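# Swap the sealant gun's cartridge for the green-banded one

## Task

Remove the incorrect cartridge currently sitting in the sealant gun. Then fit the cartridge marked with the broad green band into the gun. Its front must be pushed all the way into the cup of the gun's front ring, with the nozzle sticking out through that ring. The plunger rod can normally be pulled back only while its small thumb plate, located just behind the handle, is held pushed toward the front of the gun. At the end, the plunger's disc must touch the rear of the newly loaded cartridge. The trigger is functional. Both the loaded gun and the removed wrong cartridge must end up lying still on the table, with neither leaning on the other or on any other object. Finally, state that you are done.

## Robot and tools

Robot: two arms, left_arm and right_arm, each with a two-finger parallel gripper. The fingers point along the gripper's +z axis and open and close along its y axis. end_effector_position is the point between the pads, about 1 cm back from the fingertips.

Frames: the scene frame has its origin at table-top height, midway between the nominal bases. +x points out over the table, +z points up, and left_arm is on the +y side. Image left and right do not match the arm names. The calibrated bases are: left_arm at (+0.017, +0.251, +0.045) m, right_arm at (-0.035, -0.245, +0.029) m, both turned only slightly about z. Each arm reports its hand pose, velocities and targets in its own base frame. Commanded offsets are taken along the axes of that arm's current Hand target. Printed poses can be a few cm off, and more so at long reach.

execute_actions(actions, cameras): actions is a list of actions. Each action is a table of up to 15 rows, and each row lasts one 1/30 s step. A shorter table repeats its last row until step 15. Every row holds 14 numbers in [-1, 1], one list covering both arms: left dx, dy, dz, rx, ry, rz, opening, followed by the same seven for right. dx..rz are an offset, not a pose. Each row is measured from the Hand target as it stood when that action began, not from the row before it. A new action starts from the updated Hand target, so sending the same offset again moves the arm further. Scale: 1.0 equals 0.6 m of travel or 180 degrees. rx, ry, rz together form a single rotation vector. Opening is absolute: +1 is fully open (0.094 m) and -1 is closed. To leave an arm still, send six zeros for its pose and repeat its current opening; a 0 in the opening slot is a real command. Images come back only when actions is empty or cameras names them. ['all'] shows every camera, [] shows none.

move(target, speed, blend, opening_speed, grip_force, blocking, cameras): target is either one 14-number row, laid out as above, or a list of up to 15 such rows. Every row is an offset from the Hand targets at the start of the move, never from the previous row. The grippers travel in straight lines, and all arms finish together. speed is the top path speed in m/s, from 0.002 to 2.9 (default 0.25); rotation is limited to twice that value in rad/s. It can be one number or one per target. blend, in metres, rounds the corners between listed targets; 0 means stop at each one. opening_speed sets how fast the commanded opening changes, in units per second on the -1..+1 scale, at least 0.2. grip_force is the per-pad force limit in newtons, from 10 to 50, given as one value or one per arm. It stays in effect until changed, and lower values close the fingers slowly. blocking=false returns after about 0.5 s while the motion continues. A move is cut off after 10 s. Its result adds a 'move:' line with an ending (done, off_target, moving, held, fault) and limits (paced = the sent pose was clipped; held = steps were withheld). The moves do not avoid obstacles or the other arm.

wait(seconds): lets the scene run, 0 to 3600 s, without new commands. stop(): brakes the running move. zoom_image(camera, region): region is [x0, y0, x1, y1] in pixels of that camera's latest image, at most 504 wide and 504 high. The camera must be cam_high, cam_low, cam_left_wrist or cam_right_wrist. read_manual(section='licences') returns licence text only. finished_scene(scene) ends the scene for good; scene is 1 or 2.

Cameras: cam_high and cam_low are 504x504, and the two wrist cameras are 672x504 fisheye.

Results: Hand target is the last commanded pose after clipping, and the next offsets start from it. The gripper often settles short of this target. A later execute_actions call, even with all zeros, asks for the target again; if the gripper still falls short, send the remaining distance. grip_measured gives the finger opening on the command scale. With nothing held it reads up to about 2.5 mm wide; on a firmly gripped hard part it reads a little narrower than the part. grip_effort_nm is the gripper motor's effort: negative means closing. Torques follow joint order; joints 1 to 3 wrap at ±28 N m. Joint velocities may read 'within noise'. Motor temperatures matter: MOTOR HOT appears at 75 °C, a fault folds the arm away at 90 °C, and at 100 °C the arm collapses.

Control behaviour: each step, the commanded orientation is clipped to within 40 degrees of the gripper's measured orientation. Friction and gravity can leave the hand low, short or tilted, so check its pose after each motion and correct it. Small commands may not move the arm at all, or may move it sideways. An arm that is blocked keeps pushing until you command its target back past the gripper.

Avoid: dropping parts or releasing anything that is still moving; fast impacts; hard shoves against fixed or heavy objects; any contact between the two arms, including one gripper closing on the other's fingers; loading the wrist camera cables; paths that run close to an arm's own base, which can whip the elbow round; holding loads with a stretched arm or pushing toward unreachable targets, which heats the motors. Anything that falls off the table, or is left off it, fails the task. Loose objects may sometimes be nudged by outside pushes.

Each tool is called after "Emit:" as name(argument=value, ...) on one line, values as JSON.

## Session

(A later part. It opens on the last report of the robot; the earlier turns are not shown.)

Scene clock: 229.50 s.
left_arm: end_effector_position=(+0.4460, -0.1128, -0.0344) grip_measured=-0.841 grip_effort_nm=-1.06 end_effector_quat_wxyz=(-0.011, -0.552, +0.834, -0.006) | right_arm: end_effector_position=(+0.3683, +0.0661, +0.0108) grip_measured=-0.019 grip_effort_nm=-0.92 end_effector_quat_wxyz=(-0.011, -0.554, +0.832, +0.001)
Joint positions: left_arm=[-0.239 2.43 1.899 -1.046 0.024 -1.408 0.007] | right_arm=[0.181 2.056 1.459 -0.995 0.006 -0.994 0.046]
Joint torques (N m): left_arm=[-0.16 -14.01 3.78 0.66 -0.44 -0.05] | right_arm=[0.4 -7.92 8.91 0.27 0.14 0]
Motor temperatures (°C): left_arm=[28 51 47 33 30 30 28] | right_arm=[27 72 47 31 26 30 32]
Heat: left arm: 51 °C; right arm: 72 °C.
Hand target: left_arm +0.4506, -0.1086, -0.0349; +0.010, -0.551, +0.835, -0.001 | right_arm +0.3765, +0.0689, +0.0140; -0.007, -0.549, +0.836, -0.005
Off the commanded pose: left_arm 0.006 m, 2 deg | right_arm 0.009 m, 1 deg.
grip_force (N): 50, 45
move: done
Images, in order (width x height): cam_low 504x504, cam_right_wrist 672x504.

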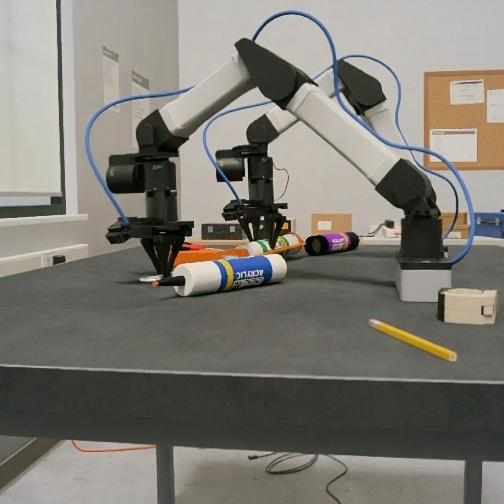

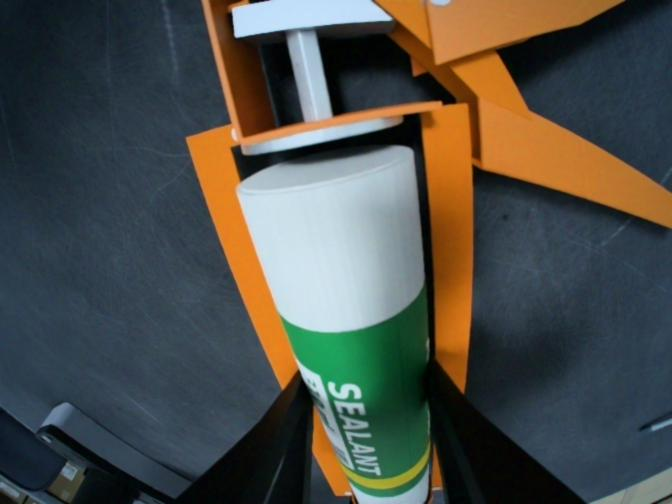

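Emit:
move(target=[[0,0,0,0,0,0,-0.95,0,0,0.01,0,0,0,-0.1],[0,0,0,0,0,0,-0.95,0,0,0.01,0,0,0,0.4],[0,0,0,0,0,0,-0.95,0,0,-0.1,0,0,0,1]], speed=0.1, opening_speed=1, cameras=["cam_right_wrist","cam_low","cam_high"])

Emit:
zoom_image(camera="cam_right_wrist", region=[210, 50, 480, 490])

Emit:
zoom_image(camera="cam_low", region=[230, 225, 310, 275])

Scene clock: 234.63 s.
left_arm: end_effector_position=(+0.4460, -0.1128, -0.0344) grip_measured=-0.841 grip_effort_nm=-1.06 end_effector_quat_wxyz=(-0.011, -0.552, +0.834, -0.006) | right_arm: end_effector_position=(+0.3668, +0.0662, +0.0498) grip_measured=+0.998 grip_effort_nm=0.10 end_effector_quat_wxyz=(-0.037, -0.553, +0.832, +0.012)
Joint positions: left_arm=[-0.239 2.43 1.899 -1.046 0.024 -1.408 0.007] | right_arm=[0.182 2.063 1.626 -1.213 0.008 -0.991 0.094]
Joint torques (N m): left_arm=[-0.16 -14 3.77 0.66 -0.44 -0.05] | right_arm=[0.58 -12.59 8.99 0.12 0.11 -0.01]
Motor temperatures (°C): left_arm=[28 52 47 32 30 30 28] | right_arm=[27 74 47 31 26 30 31]
Heat: left arm: 52 °C; right arm: 74 °C.
Hand target: left_arm +0.4506, -0.1086, -0.0349; +0.010, -0.551, +0.835, -0.001 | right_arm +0.3769, +0.0698, +0.0740; -0.007, -0.549, +0.836, -0.005
Off the commanded pose: left_arm 0.006 m, 2 deg | right_arm 0.026 m, 4 deg.
grip_force (N): 50, 45
move: off_target (right_arm); target 3's new opening was sent with right_arm's hand 0.026 m and 4 deg from that target
Images, in order (width x height): cam_high 504x504, cam_low 504x504, cam_right_wrist 672x504.

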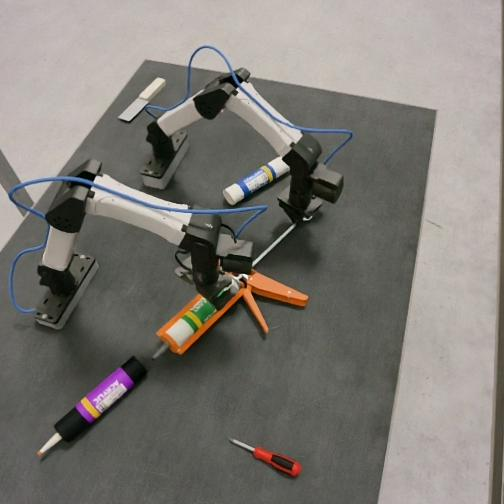

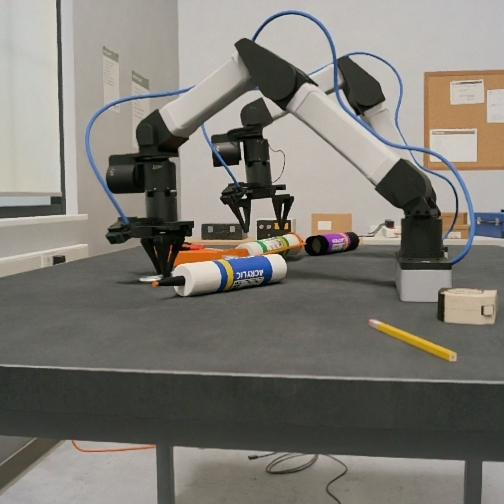

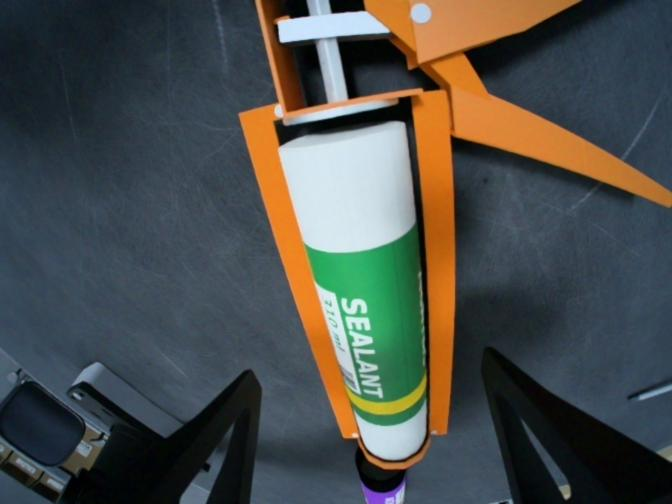

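Scaled by 1.145 from the camera's image (finer frame: 960x720).

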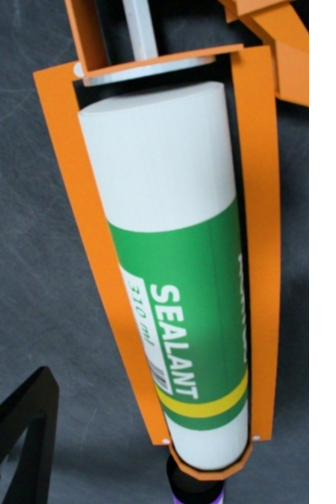

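Scaled by 6.300 from the camera's image (finer frame: 720x720).

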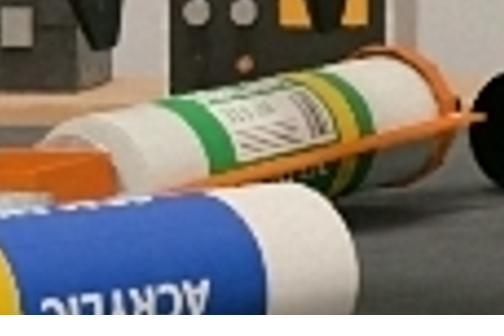

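Emit:
zoom_image(camera="cam_high", region=[110, 300, 210, 400])

Emit:
zoom_image(camera="cam_low", region=[270, 215, 370, 275])

Scaled by 5.040 from the camera's image (finer frame: 720x720).

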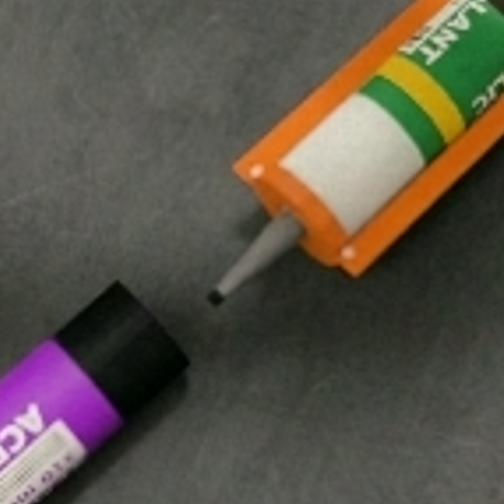

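Scaled by 5.040 from the camera's image (finer frame: 720x720).

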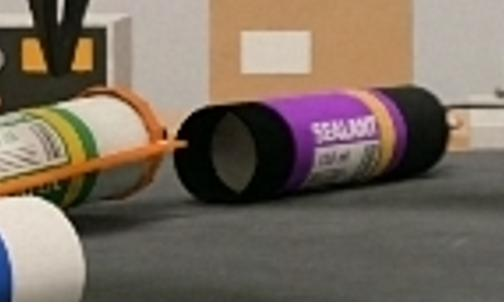

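Emit:
move(target=[[0,0,-0.015,0,0,0,-0.95,0,0,-0.1,0,0,0,1],[-0.0667,0,-0.015,0,0,0,-0.95,0.268,0.114,-0.21,0,0,0,1]], speed=0.15, cameras=["all"])

Emit:
zoom_image(camera="cam_low", region=[220, 215, 370, 290])

Emit:
zoom_image(camera="cam_high", region=[130, 230, 270, 370])

Scene clock: 238.37 s.
left_arm: end_effector_position=(+0.4570, -0.0926, -0.0273) grip_measured=-0.841 grip_effort_nm=-1.06 end_effector_quat_wxyz=(-0.007, -0.546, +0.838, -0.015) | right_arm: end_effector_position=(+0.2574, -0.0486, +0.1975) grip_measured=+0.998 grip_effort_nm=0.10 end_effector_quat_wxyz=(+0.014, -0.540, +0.841, -0.022)
Joint positions: left_arm=[-0.188 2.43 1.928 -1.058 0.032 -1.343 0.007] | right_arm=[-0.178 1.52 1.553 -1.553 0.012 -1.32 0.094]
Joint torques (N m): left_arm=[2.5 -12.23 7.24 0.24 -0.52 0.16] | right_arm=[-0.68 -6.76 4.92 0.41 0.08 -0.3]
Motor temperatures (°C): left_arm=[28 52 47 32 30 30 28] | right_arm=[27 74 47 31 26 30 31]
Heat: left arm: 52 °C; right arm: 74 °C. Fold the right arm in close to its base, or ease its load, before you think long.
Hand target: left_arm +0.4662, -0.0719, -0.0253; +0.010, -0.551, +0.835, -0.001 | right_arm +0.2510, -0.0484, +0.2027; -0.007, -0.549, +0.836, -0.005
Off the commanded pose: left_arm 0.023 m, 3 deg | right_arm 0.008 m, 3 deg.
MOTOR HOT: joint 2 (shoulder) of the right arm reports 74 °C; the controller's stop level is 90 °C. To cool a motor, set the load down, stop pushing, or move to a pose that needs little force.
joint sent to its limit (right arm) — joint 4 (wrist pitch), lower limit. The joint targets are off in position and orientation.
grip_force (N): 50, 45
move: off_target (left_arm, right_arm)

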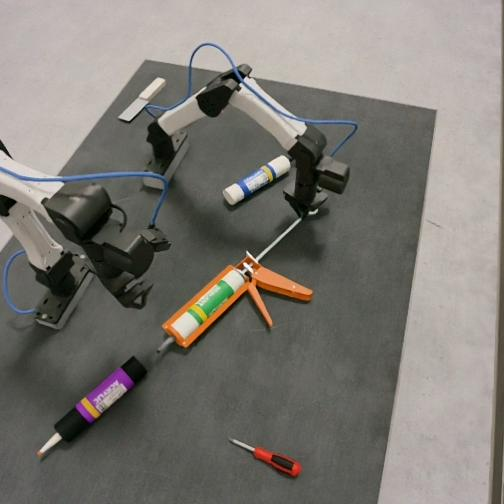

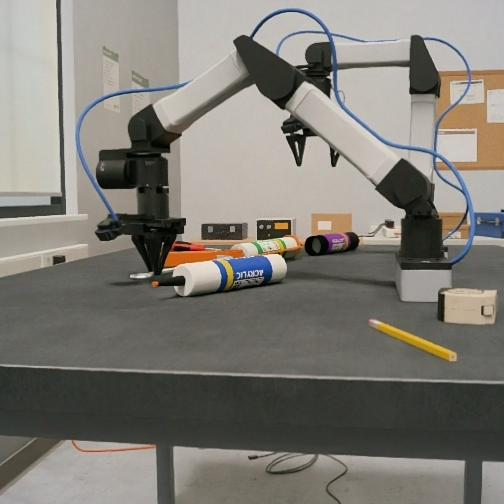

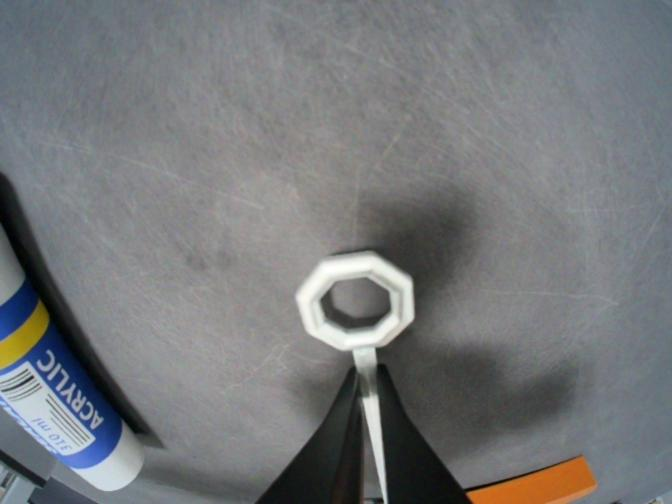

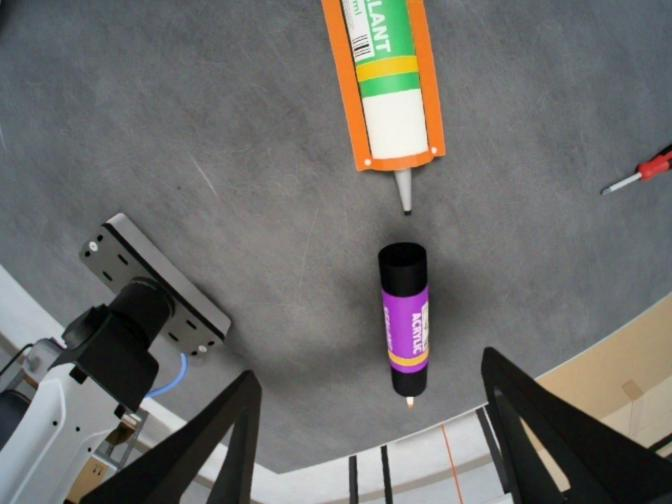

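Scaled by 3.360 from the camera's image (finer frame: 720x720).

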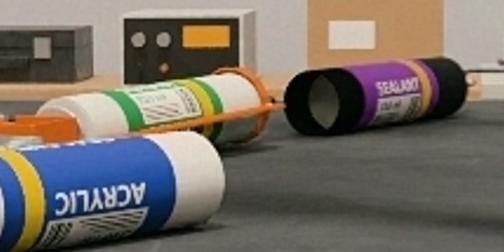

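Scaled by 3.600 from the camera's image (finer frame: 720x720).

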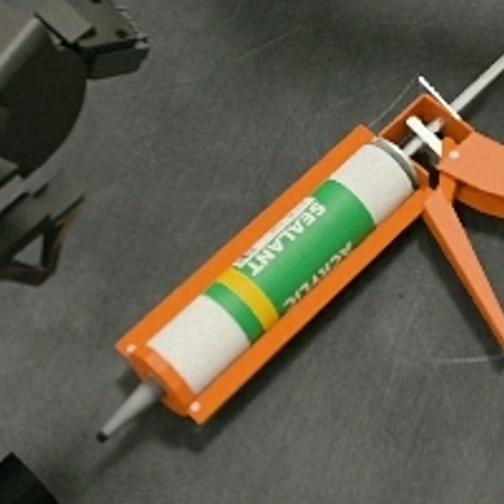

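Emit:
zoom_image(camera="cam_right_wrist", region=[330, 80, 470, 220])

Emit:
zoom_image(camera="cam_high", region=[220, 245, 270, 295])

Scaled by 3.600 from the camera's image (finer frame: 960x720).

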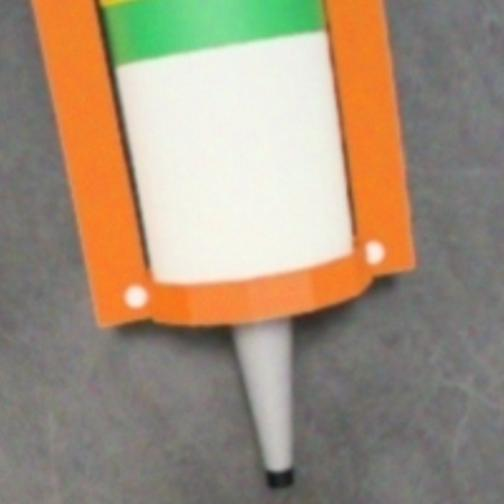

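Scaled by 10.080 from the camera's image (finer frame: 720x720).

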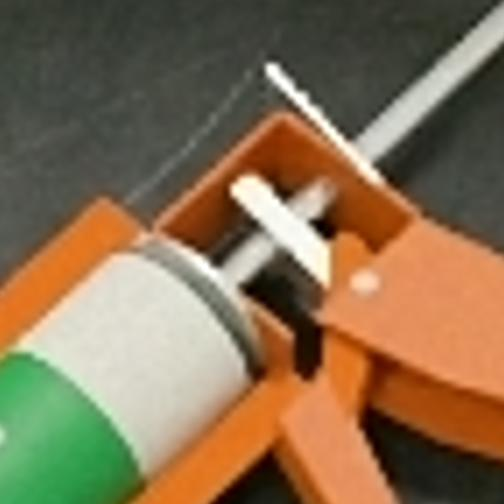

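Emit:
move(target=[0.03,0,0,0,0,0,-0.95,0,0,0,0,0,0,1], speed=0.1)

Emit:
wait(seconds=20, cameras=["cam_right_wrist","cam_high"])

Scene clock: 239.60 s.
left_arm: end_effector_position=(+0.4568, -0.0935, -0.0273) grip_measured=-0.841 grip_effort_nm=-1.06 end_effector_quat_wxyz=(-0.003, -0.545, +0.838, -0.011) | right_arm: end_effector_position=(+0.2574, -0.0486, +0.1975) grip_measured=+0.998 grip_effort_nm=0.10 end_effector_quat_wxyz=(+0.014, -0.540, +0.841, -0.022)
Joint positions: left_arm=[-0.194 2.43 1.928 -1.058 0.021 -1.348 0.007] | right_arm=[-0.178 1.52 1.553 -1.553 0.012 -1.32 0.094]
Joint torques (N m): left_arm=[-0.13 -13.64 5.09 0.39 -0.41 -0.1] | right_arm=[-0.66 -6.76 4.92 0.41 0.08 -0.32]
Motor temperatures (°C): left_arm=[28 52 47 32 30 30 28] | right_arm=[27 74 47 31 26 30 31]
Heat: left arm: 52 °C; right arm: 74 °C. Fold the right arm in close to its base, or ease its load, before you think long.
Hand target: left_arm +0.4591, -0.0884, -0.0256; +0.010, -0.551, +0.835, -0.001 | right_arm +0.2510, -0.0484, +0.2027; -0.007, -0.549, +0.836, -0.005
Off the commanded pose: left_arm 0.006 m, 2 deg | right_arm 0.008 m, 3 deg.
MOTOR HOT: still on. Joint 2 (shoulder) of the right arm reports 74 °C.
joint sent to its limit (right arm) — joint 4 (wrist pitch), lower limit. The joint targets are off in position and orientation.
grip_force (N): 50, 45
move: done

Scene clock: 249.60 s.
left_arm: end_effector_position=(+0.4568, -0.0935, -0.0273) grip_measured=-0.841 grip_effort_nm=-1.06 end_effector_quat_wxyz=(-0.003, -0.545, +0.838, -0.011) | right_arm: end_effector_position=(+0.2574, -0.0486, +0.1975) grip_measured=+0.998 grip_effort_nm=0.10 end_effector_quat_wxyz=(+0.014, -0.540, +0.841, -0.022)
Joint positions: left_arm=[-0.194 2.43 1.928 -1.058 0.021 -1.348 0.007] | right_arm=[-0.178 1.52 1.553 -1.553 0.012 -1.32 0.094]
Joint torques (N m): left_arm=[-0.12 -13.63 5.08 0.39 -0.41 -0.1] | right_arm=[-0.68 -6.75 4.92 0.41 0.08 -0.31]
Motor temperatures (°C): left_arm=[28 53 47 32 30 30 28] | right_arm=[26 70 46 31 26 29 31]
Heat: left arm: 53 °C; right arm: 70 °C.
Hand target: left_arm +0.4591, -0.0884, -0.0256; +0.010, -0.551, +0.835, -0.001 | right_arm +0.2510, -0.0484, +0.2027; -0.007, -0.549, +0.836, -0.005
Tool commands: left_gripper/opening=-0.95 right_gripper/opening=+1.0
Off the commanded pose: left_arm 0.006 m, 2 deg | right_arm 0.008 m, 3 deg.
MOTOR HOT: cleared for the motors of the right arm.
grip_force (N): 50, 45
wait: 10.00 of 20 s (the remaining seconds did not pass); at rest by 0.17 s
Images, in order (width x height): cam_high 504x504, cam_right_wrist 672x504.

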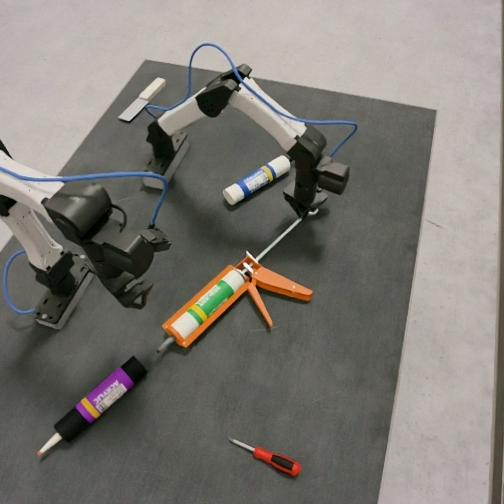

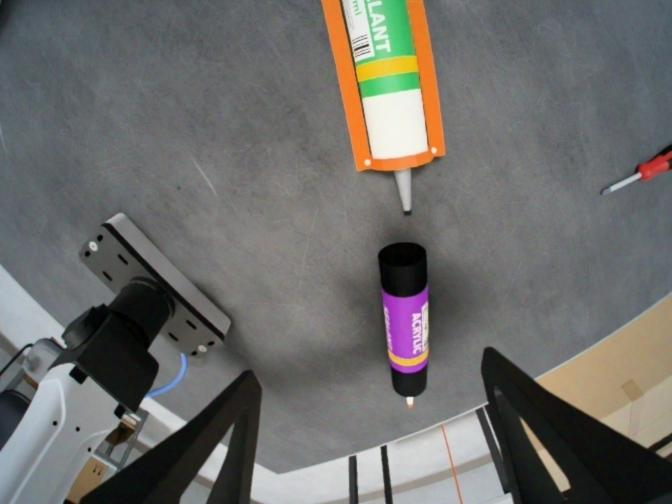

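Emit:
wait(seconds=12)

Scene clock: 259.63 s.
left_arm: end_effector_position=(+0.4568, -0.0935, -0.0273) grip_measured=-0.841 grip_effort_nm=-1.06 end_effector_quat_wxyz=(-0.003, -0.545, +0.838, -0.011) | right_arm: end_effector_position=(+0.2574, -0.0486, +0.1975) grip_measured=+0.998 grip_effort_nm=0.10 end_effector_quat_wxyz=(+0.014, -0.540, +0.841, -0.022)
Joint positions: left_arm=[-0.194 2.43 1.928 -1.058 0.021 -1.348 0.007] | right_arm=[-0.178 1.52 1.553 -1.553 0.012 -1.32 0.094]
Joint torques (N m): left_arm=[-0.13 -13.64 5.08 0.39 -0.41 -0.1] | right_arm=[-0.68 -6.76 4.92 0.41 0.08 -0.32]
Motor temperatures (°C): left_arm=[28 53 46 32 30 30 28] | right_arm=[26 68 45 30 26 29 30]
Heat: left arm: 53 °C; right arm: 68 °C.
Hand target: left_arm +0.4591, -0.0884, -0.0256; +0.010, -0.551, +0.835, -0.001 | right_arm +0.2510, -0.0484, +0.2027; -0.007, -0.549, +0.836, -0.005
Tool commands: left_gripper/opening=-0.95 right_gripper/opening=+1.0
Off the commanded pose: left_arm 0.006 m, 2 deg | right_arm 0.008 m, 3 deg.
grip_force (N): 50, 45
wait: 10.00 of 12 s (the remaining seconds did not pass); at rest by 0.13 s

Emit:
move(target=[0,0,0,0,0,0,-0.95,-0.2565,-0.092,0.271,0,0,0,1], speed=0.2, cameras=["cam_right_wrist"])

Scene clock: 261.87 s.
left_arm: end_effector_position=(+0.4568, -0.0935, -0.0273) grip_measured=-0.841 grip_effort_nm=-1.06 end_effector_quat_wxyz=(-0.003, -0.545, +0.838, -0.011) | right_arm: end_effector_position=(+0.3457, +0.0664, +0.0340) grip_measured=+0.998 grip_effort_nm=0.10 end_effector_quat_wxyz=(-0.028, -0.558, +0.829, +0.005)
Joint positions: left_arm=[-0.194 2.43 1.928 -1.058 0.021 -1.348 0.007] | right_arm=[0.196 1.978 1.439 -1.087 0.012 -0.988 0.094]
Joint torques (N m): left_arm=[-0.12 -13.63 5.08 0.39 -0.41 -0.1] | right_arm=[0.2 -7.56 8.76 0.56 0.05 0]
Motor temperatures (°C): left_arm=[28 54 46 32 30 30 28] | right_arm=[26 68 45 30 26 29 30]
Heat: left arm: 54 °C; right arm: 68 °C.
Hand target: left_arm +0.4591, -0.0884, -0.0256; +0.010, -0.551, +0.835, -0.001 | right_arm +0.3618, +0.0682, +0.0375; -0.007, -0.549, +0.836, -0.005
Off the commanded pose: left_arm 0.006 m, 2 deg | right_arm 0.017 m, 3 deg.
grip_force (N): 50, 45
move: off_target (right_arm)

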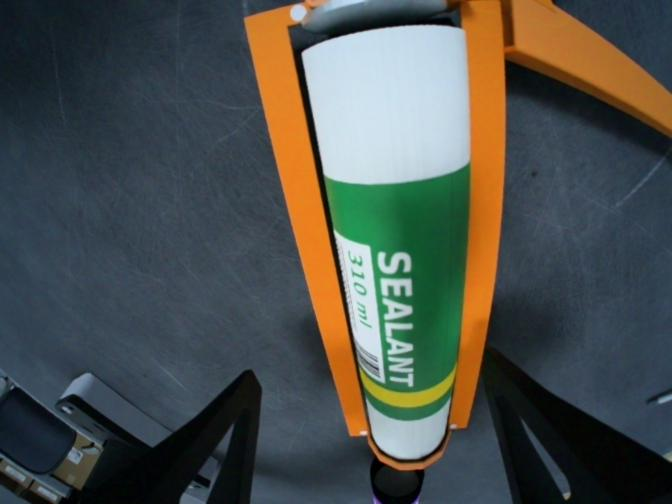

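Emit:
move(target=[[0,0,0,0,0,0,-0.95,0,-0.018,0.0,0,0,0,1],[0,0,0,0,0,0,-0.95,0,-0.018,0.03,0,0,0,1]], speed=0.1, cameras=["cam_right_wrist"])

Scene clock: 263.53 s.
left_arm: end_effector_position=(+0.4568, -0.0935, -0.0273) grip_measured=-0.841 grip_effort_nm=-1.06 end_effector_quat_wxyz=(-0.003, -0.545, +0.838, -0.011) | right_arm: end_effector_position=(+0.3681, +0.0685, +0.0269) grip_measured=+0.998 grip_effort_nm=0.10 end_effector_quat_wxyz=(-0.008, -0.556, +0.831, -0.003)
Joint positions: left_arm=[-0.194 2.43 1.928 -1.058 0.021 -1.348 0.007] | right_arm=[0.19 2.029 1.485 -1.039 0.012 -0.988 0.094]
Joint torques (N m): left_arm=[-0.13 -13.63 5.09 0.39 -0.41 -0.1] | right_arm=[-0.81 -7.86 4.63 0.7 0.06 -0.17]
Motor temperatures (°C): left_arm=[28 54 46 32 30 30 28] | right_arm=[26 67 45 30 26 29 30]
Heat: left arm: 54 °C; right arm: 67 °C.
Hand target: left_arm +0.4591, -0.0884, -0.0256; +0.010, -0.551, +0.835, -0.001 | right_arm +0.3716, +0.0636, +0.0195; -0.007, -0.549, +0.836, -0.005
Off the commanded pose: left_arm 0.006 m, 2 deg | right_arm 0.010 m, 1 deg.
grip_force (N): 50, 45
move: done

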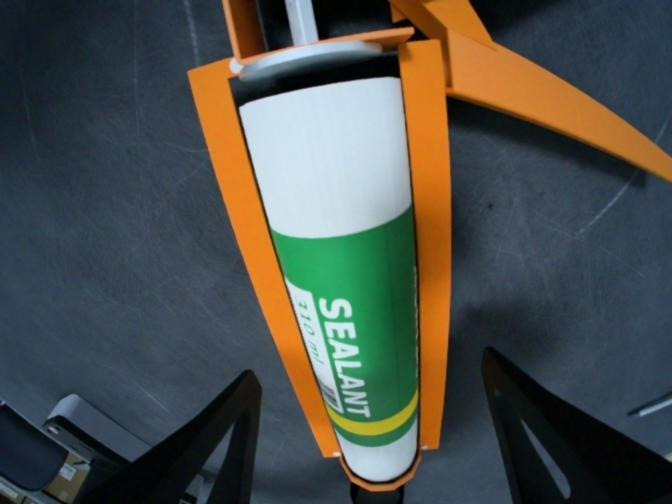

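Emit:
move(target=[[0,0,0,0,0,0,-0.95,0,0,0.055,0,0,0,1],[0,0,0,0,0,0,-0.95,0,0,0.055,0,0,0,0.4]], speed=0.08, opening_speed=0.4, grip_force=[50, 30], cameras=["cam_right_wrist"])

Emit:
zoom_image(camera="cam_right_wrist", region=[180, 50, 480, 300])

Scene clock: 267.07 s.
left_arm: end_effector_position=(+0.4568, -0.0935, -0.0273) grip_measured=-0.841 grip_effort_nm=-1.06 end_effector_quat_wxyz=(-0.003, -0.547, +0.837, -0.011) | right_arm: end_effector_position=(+0.3666, +0.0685, -0.0078) grip_measured=+0.724 grip_effort_nm=-0.65 end_effector_quat_wxyz=(-0.011, -0.556, +0.831, -0.001)
Joint positions: left_arm=[-0.194 2.43 1.928 -1.058 0.021 -1.351 0.007] | right_arm=[0.19 2.076 1.41 -0.923 0.011 -0.988 0.081]
Joint torques (N m): left_arm=[-0.12 -13.64 5.08 0.39 -0.41 -0.1] | right_arm=[-0.92 -8.06 4.93 0.68 0.06 -0.19]
Motor temperatures (°C): left_arm=[28 54 46 32 30 30 28] | right_arm=[26 67 45 30 26 29 30]
Heat: left arm: 54 °C; right arm: 67 °C.
Hand target: left_arm +0.4591, -0.0884, -0.0256; +0.010, -0.551, +0.835, -0.001 | right_arm +0.3714, +0.0631, -0.0135; -0.007, -0.549, +0.836, -0.005
Off the commanded pose: left_arm 0.006 m, 2 deg | right_arm 0.009 m, 1 deg.
grip_force (N): 50, 30
move: done

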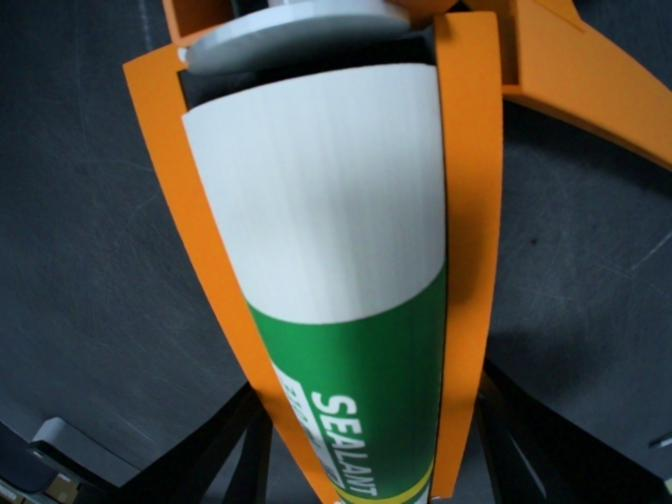

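Scaled by 1.680 from the camera's image (finer frame: 960x720).

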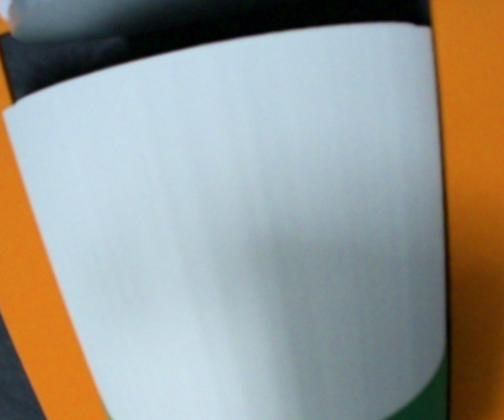

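Emit:
move(target=[0.06,0,0,0,0,0,-0.95,-0.05,0,0,0,0,0,0.4], speed=0.05, cameras=["cam_right_wrist","cam_left_wrist"])

Scene clock: 268.77 s.
left_arm: end_effector_position=(+0.4533, -0.0936, -0.0280) grip_measured=-0.841 grip_effort_nm=-1.06 end_effector_quat_wxyz=(+0.022, -0.555, +0.831, +0.015) | right_arm: end_effector_position=(+0.3673, +0.0692, -0.0082) grip_measured=+0.724 grip_effort_nm=-0.65 end_effector_quat_wxyz=(-0.036, -0.559, +0.828, -0.014)
Joint positions: left_arm=[-0.223 2.419 1.905 -1.049 -0.053 -1.4 0.007] | right_arm=[0.211 2.113 1.464 -0.978 0.054 -0.974 0.081]
Joint torques (N m): left_arm=[-2.88 -14.78 3.32 0.48 0.21 -0.32] | right_arm=[1.65 -6.74 8.59 0.8 -0.42 0.3]
Motor temperatures (°C): left_arm=[28 54 46 31 30 30 28] | right_arm=[26 67 45 30 26 29 30]
Heat: left arm: 54 °C; right arm: 67 °C.
Hand target: left_arm +0.4450, -0.1215, -0.0261; +0.010, -0.551, +0.835, -0.001 | right_arm +0.3833, +0.0906, -0.0140; -0.007, -0.549, +0.836, -0.005
Off the commanded pose: left_arm 0.029 m, 2 deg | right_arm 0.027 m, 4 deg.
grip_force (N): 50, 30
move: off_target (left_arm, right_arm)
Images, in order (width x height): cam_left_wrist 672x504, cam_right_wrist 672x504.

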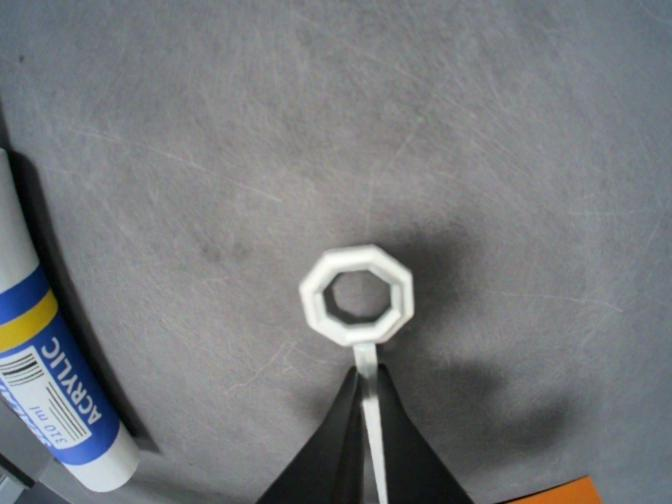

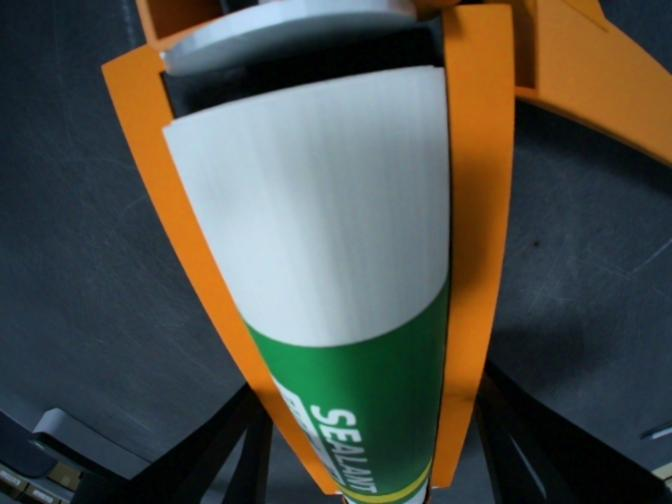

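Emit:
move(target=[0.06,0,0,0,0,0,-0.95,-0.05,0,0,0,0,0,0.4], speed=0.05, cameras=["cam_right_wrist","cam_left_wrist"])

Scene clock: 270.40 s.
left_arm: end_effector_position=(+0.4525, -0.0949, -0.0269) grip_measured=-0.841 grip_effort_nm=-1.06 end_effector_quat_wxyz=(+0.060, -0.559, +0.826, +0.042) | right_arm: end_effector_position=(+0.3677, +0.0700, -0.0085) grip_measured=+0.724 grip_effort_nm=-0.65 end_effector_quat_wxyz=(-0.081, -0.557, +0.826, -0.038)
Joint positions: left_arm=[-0.262 2.407 1.881 -1.029 -0.146 -1.451 0.007] | right_arm=[0.246 2.179 1.557 -1.076 0.126 -0.931 0.081]
Joint torques (N m): left_arm=[-5.83 -14.89 3.32 0.32 1.13 -0.55] | right_arm=[3.49 -7.66 9.94 1.12 -1.21 0.39]
Motor temperatures (°C): left_arm=[28 55 46 31 30 30 28] | right_arm=[26 67 45 30 26 29 30]
Heat: left arm: 55 °C; right arm: 67 °C.
Hand target: left_arm +0.4308, -0.1546, -0.0267; +0.010, -0.551, +0.835, -0.001 | right_arm +0.3953, +0.1181, -0.0145; -0.007, -0.549, +0.836, -0.005
Off the commanded pose: left_arm 0.064 m, 8 deg | right_arm 0.056 m, 9 deg.
grip_force (N): 50, 30
move: off_target (left_arm, right_arm)
Images, in order (width x height): cam_left_wrist 672x504, cam_right_wrist 672x504.

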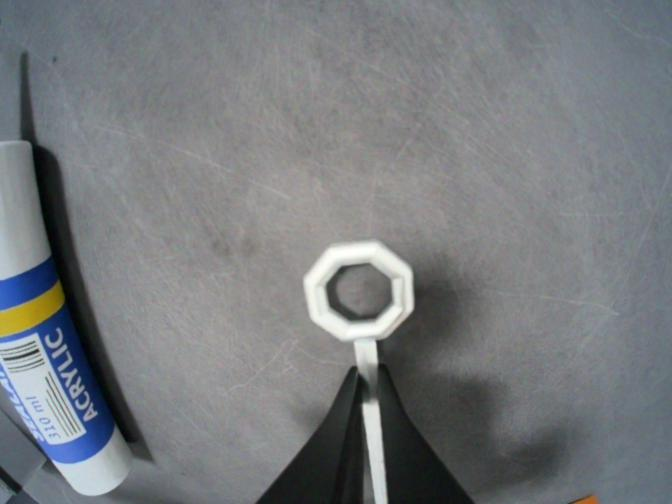

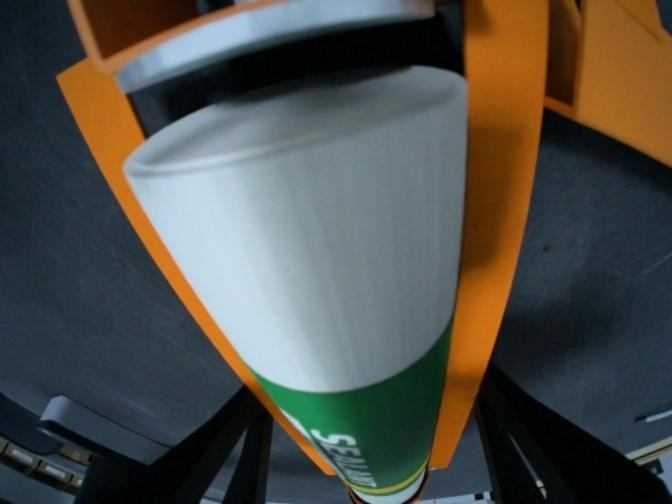

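Emit:
move(target=[[-0.115,0,0,0,0,0,-0.95,0.095,0,0,0,0,0,0.4],[-0.115,0,0,0,0,0,-0.95,0.095,0,0,0,0,0,1],[-0.115,0,0,0,0,0,-0.95,0.095,0,-0.25,0,0,0,1]], speed=0.12, cameras=["all"])

Scene clock: 275.23 s.
left_arm: end_effector_position=(+0.4553, -0.0935, -0.0248) grip_measured=-0.841 grip_effort_nm=-1.06 end_effector_quat_wxyz=(+0.029, -0.549, +0.835, +0.011) | right_arm: end_effector_position=(+0.3686, +0.0660, +0.1157) grip_measured=+0.998 grip_effort_nm=0.10 end_effector_quat_wxyz=(-0.038, -0.552, +0.833, -0.004)
Joint positions: left_arm=[-0.223 2.406 1.893 -1.034 -0.056 -1.385 0.007] | right_arm=[0.194 2.04 1.855 -1.454 0.037 -0.974 0.094]
Joint torques (N m): left_arm=[1.77 -11.71 7.02 0.2 0.25 0.12] | right_arm=[-0.21 -11.69 9.06 0.15 -0.21 -0.2]
Motor temperatures (°C): left_arm=[28 56 46 31 30 30 28] | right_arm=[26 68 45 30 26 29 30]
Heat: left arm: 56 °C; right arm: 68 °C.
Hand target: left_arm +0.4579, -0.0912, -0.0256; +0.010, -0.551, +0.835, -0.001 | right_arm +0.3736, +0.0682, +0.1364; -0.007, -0.549, +0.836, -0.005
Off the commanded pose: left_arm 0.004 m, 3 deg | right_arm 0.021 m, 4 deg.
grip_force (N): 50, 30
move: off_target (left_arm, right_arm); target 2's new opening was sent with right_arm's hand 0.008 m and 3 deg from that target

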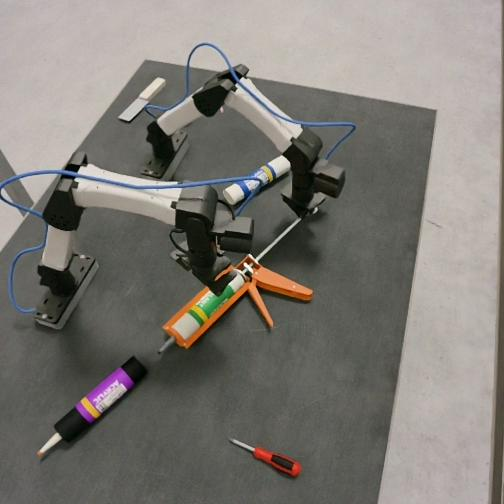

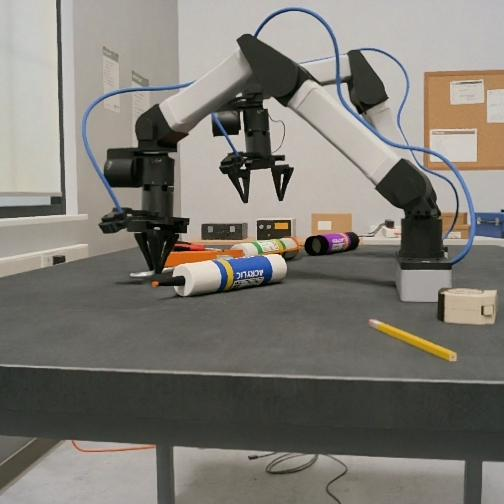

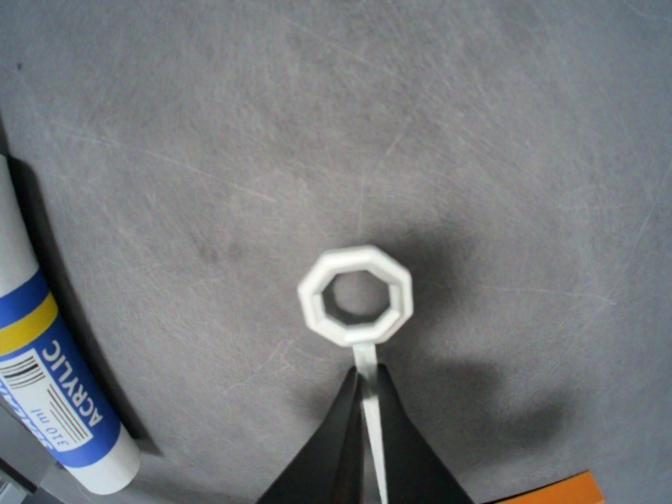

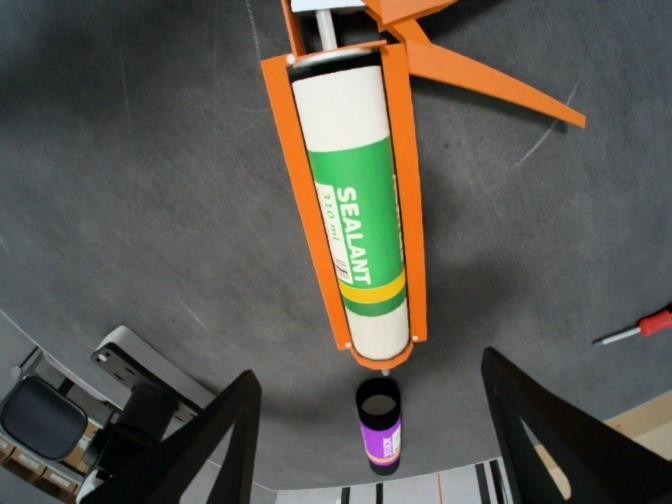

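Emit:
move(target=[[0,0,0,0,0,0,0.2,0,0,0,0,0,0,1],[-0.1,0,-0.2,0,0,0,0.2,-0.1357,-0.061,0,0,0,0.518,1]], speed=0.2, cameras=["all"])

Scene clock: 281.53 s.
left_arm: end_effector_position=(+0.4791, -0.0431, +0.0953) grip_measured=+0.197 grip_effort_nm=0.10 end_effector_quat_wxyz=(+0.024, -0.547, +0.837, -0.008) | right_arm: end_effector_position=(+0.4377, +0.1206, +0.1339) grip_measured=+0.999 grip_effort_nm=0.10 end_effector_quat_wxyz=(+0.033, +0.226, +0.974, +0.006)
Joint positions: left_arm=[-0.096 2.461 2.474 -1.537 -0.018 -1.253 0.056] | right_arm=[0.277 2.3 2.346 -1.552 0.021 0.733 0.094]
Joint torques (N m): left_arm=[1.2 -11.84 7.25 0.2 0.02 0.11] | right_arm=[0.44 -9.44 9.01 0.44 -0.06 -0.01]
Motor temperatures (°C): left_arm=[28 57 47 31 30 30 28] | right_arm=[26 69 46 30 26 29 30]
Heat: left arm: 57 °C; right arm: 69 °C.
Hand target: left_arm +0.4794, -0.0371, +0.0953; +0.010, -0.551, +0.835, -0.001 | right_arm +0.4396, +0.1283, +0.1350; -0.001, +0.231, +0.973, -0.008
Off the commanded pose: left_arm 0.006 m, 2 deg | right_arm 0.008 m, 4 deg.
joint sent to its limit (left arm) — joint 4 (wrist pitch), lower limit. The joint targets are off in position, not in orientation.
joint sent to its limit (right arm) — joint 4 (wrist pitch), lower limit. The joint targets are off in position and orientation.
grip_force (N): 50, 30
move: off_target (right_arm)

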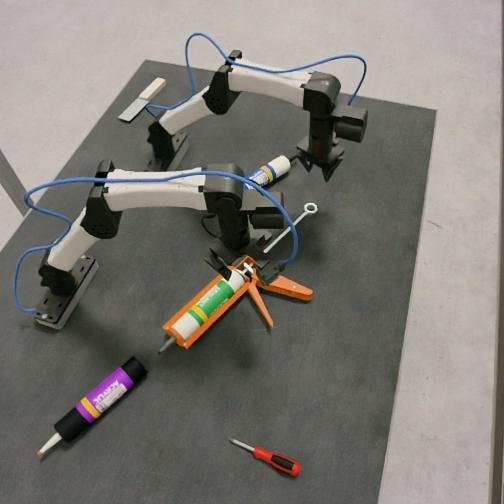

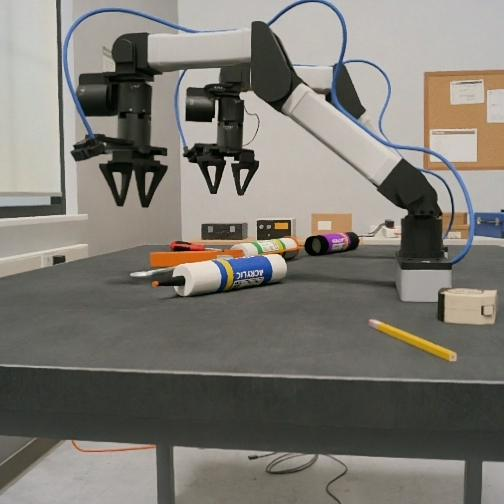

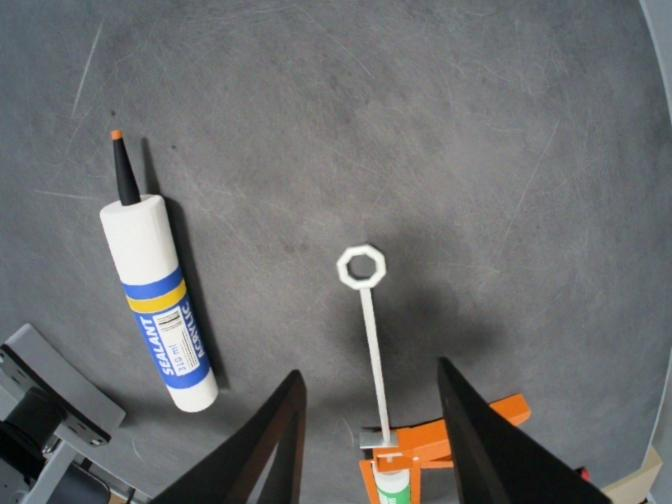

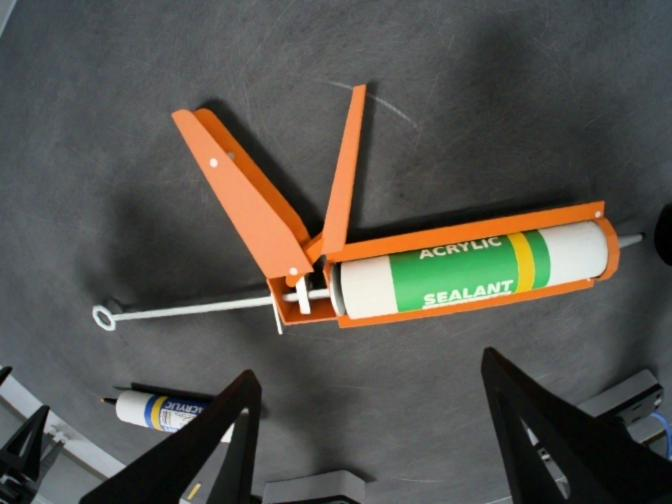

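Emit:
zoom_image(camera="cam_right_wrist", region=[260, 200, 420, 340])

Emit:
zoom_image(camera="cam_right_wrist", region=[540, 190, 660, 310])

Scaled by 3.150 from the camera's image (finer frame: 960x720).

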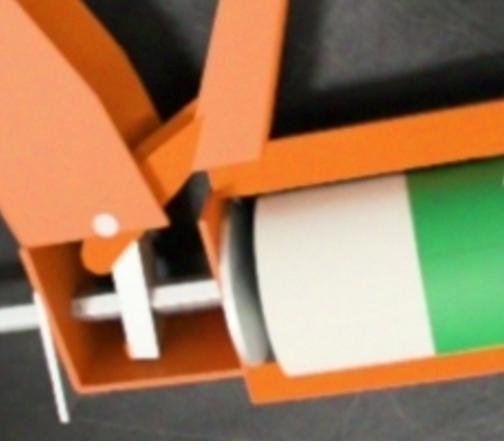

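Scaled by 4.200 from the camera's image (finer frame: 960x720).

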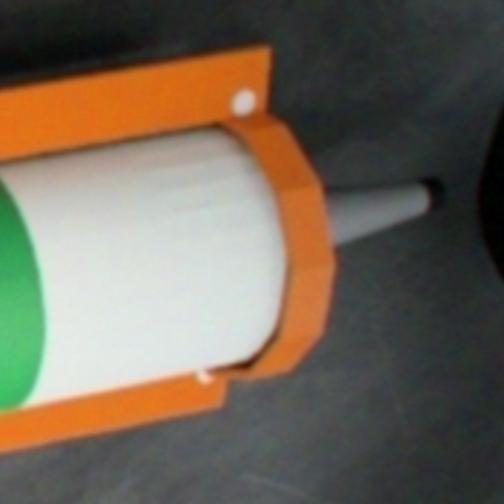

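Emit:
move(target=[[0,0,0,0,0,0,0.2,-0.0513,0.07,0.1,0,0,-0.0117,1],[0,0,0,0,0,0,0.2,-0.0513,0.07,0.185,0,0,-0.0117,1]], speed=0.12, cameras=["cam_right_wrist","cam_high","cam_low"])

Scene clock: 284.87 s.
left_arm: end_effector_position=(+0.4791, -0.0431, +0.0953) grip_measured=+0.197 grip_effort_nm=0.10 end_effector_quat_wxyz=(+0.024, -0.547, +0.837, -0.008) | right_arm: end_effector_position=(+0.4842, +0.1422, +0.0250) grip_measured=+0.999 grip_effort_nm=0.09 end_effector_quat_wxyz=(-0.001, +0.218, +0.976, -0.012)
Joint positions: left_arm=[-0.096 2.461 2.474 -1.537 -0.018 -1.253 0.056] | right_arm=[0.292 2.724 2.692 -1.553 0.02 0.733 0.094]
Joint torques (N m): left_arm=[1.2 -11.85 7.24 0.2 0.02 0.11] | right_arm=[0.35 -11.22 8.99 0.3 -0.07 -0.19]
Motor temperatures (°C): left_arm=[28 57 47 31 30 29 28] | right_arm=[26 69 46 30 26 29 30]
Heat: left arm: 57 °C; right arm: 69 °C.
Hand target: left_arm +0.4794, -0.0371, +0.0953; +0.010, -0.551, +0.835, -0.001 | right_arm +0.4852, +0.1503, +0.0234; -0.002, +0.213, +0.977, -0.008
Off the commanded pose: left_arm 0.006 m, 2 deg | right_arm 0.008 m, 1 deg.
joint sent to its limit (left arm) — joint 4 (wrist pitch), lower limit. The joint targets are off in position, not in orientation.
grip_force (N): 50, 30
move: done
Images, in order (width x height): cam_high 504x504, cam_low 504x504, cam_right_wrist 672x504.

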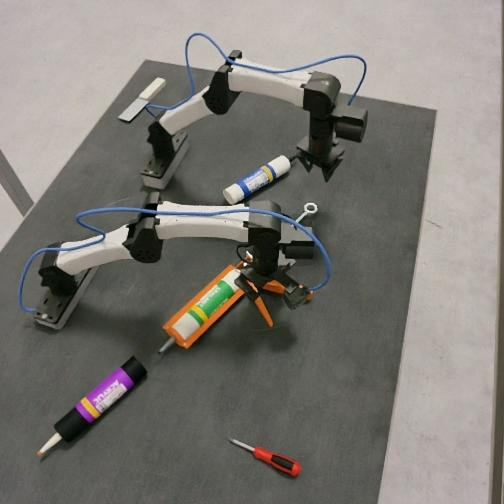

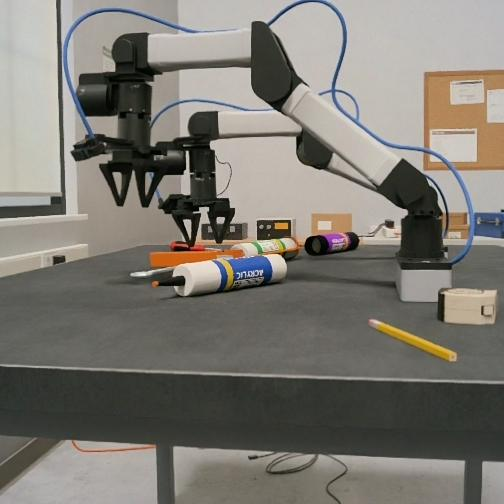

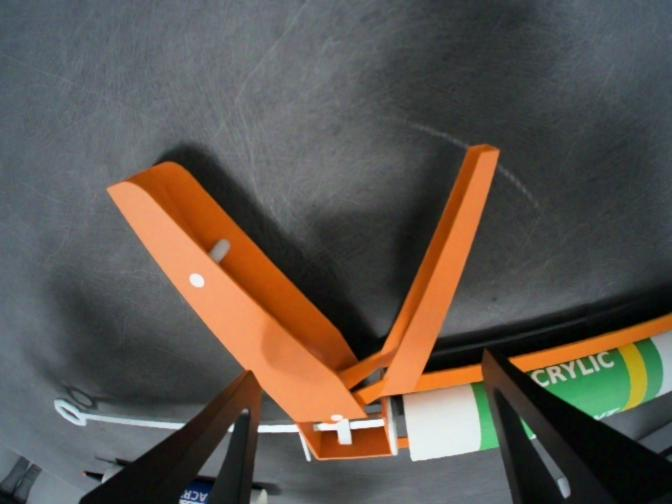

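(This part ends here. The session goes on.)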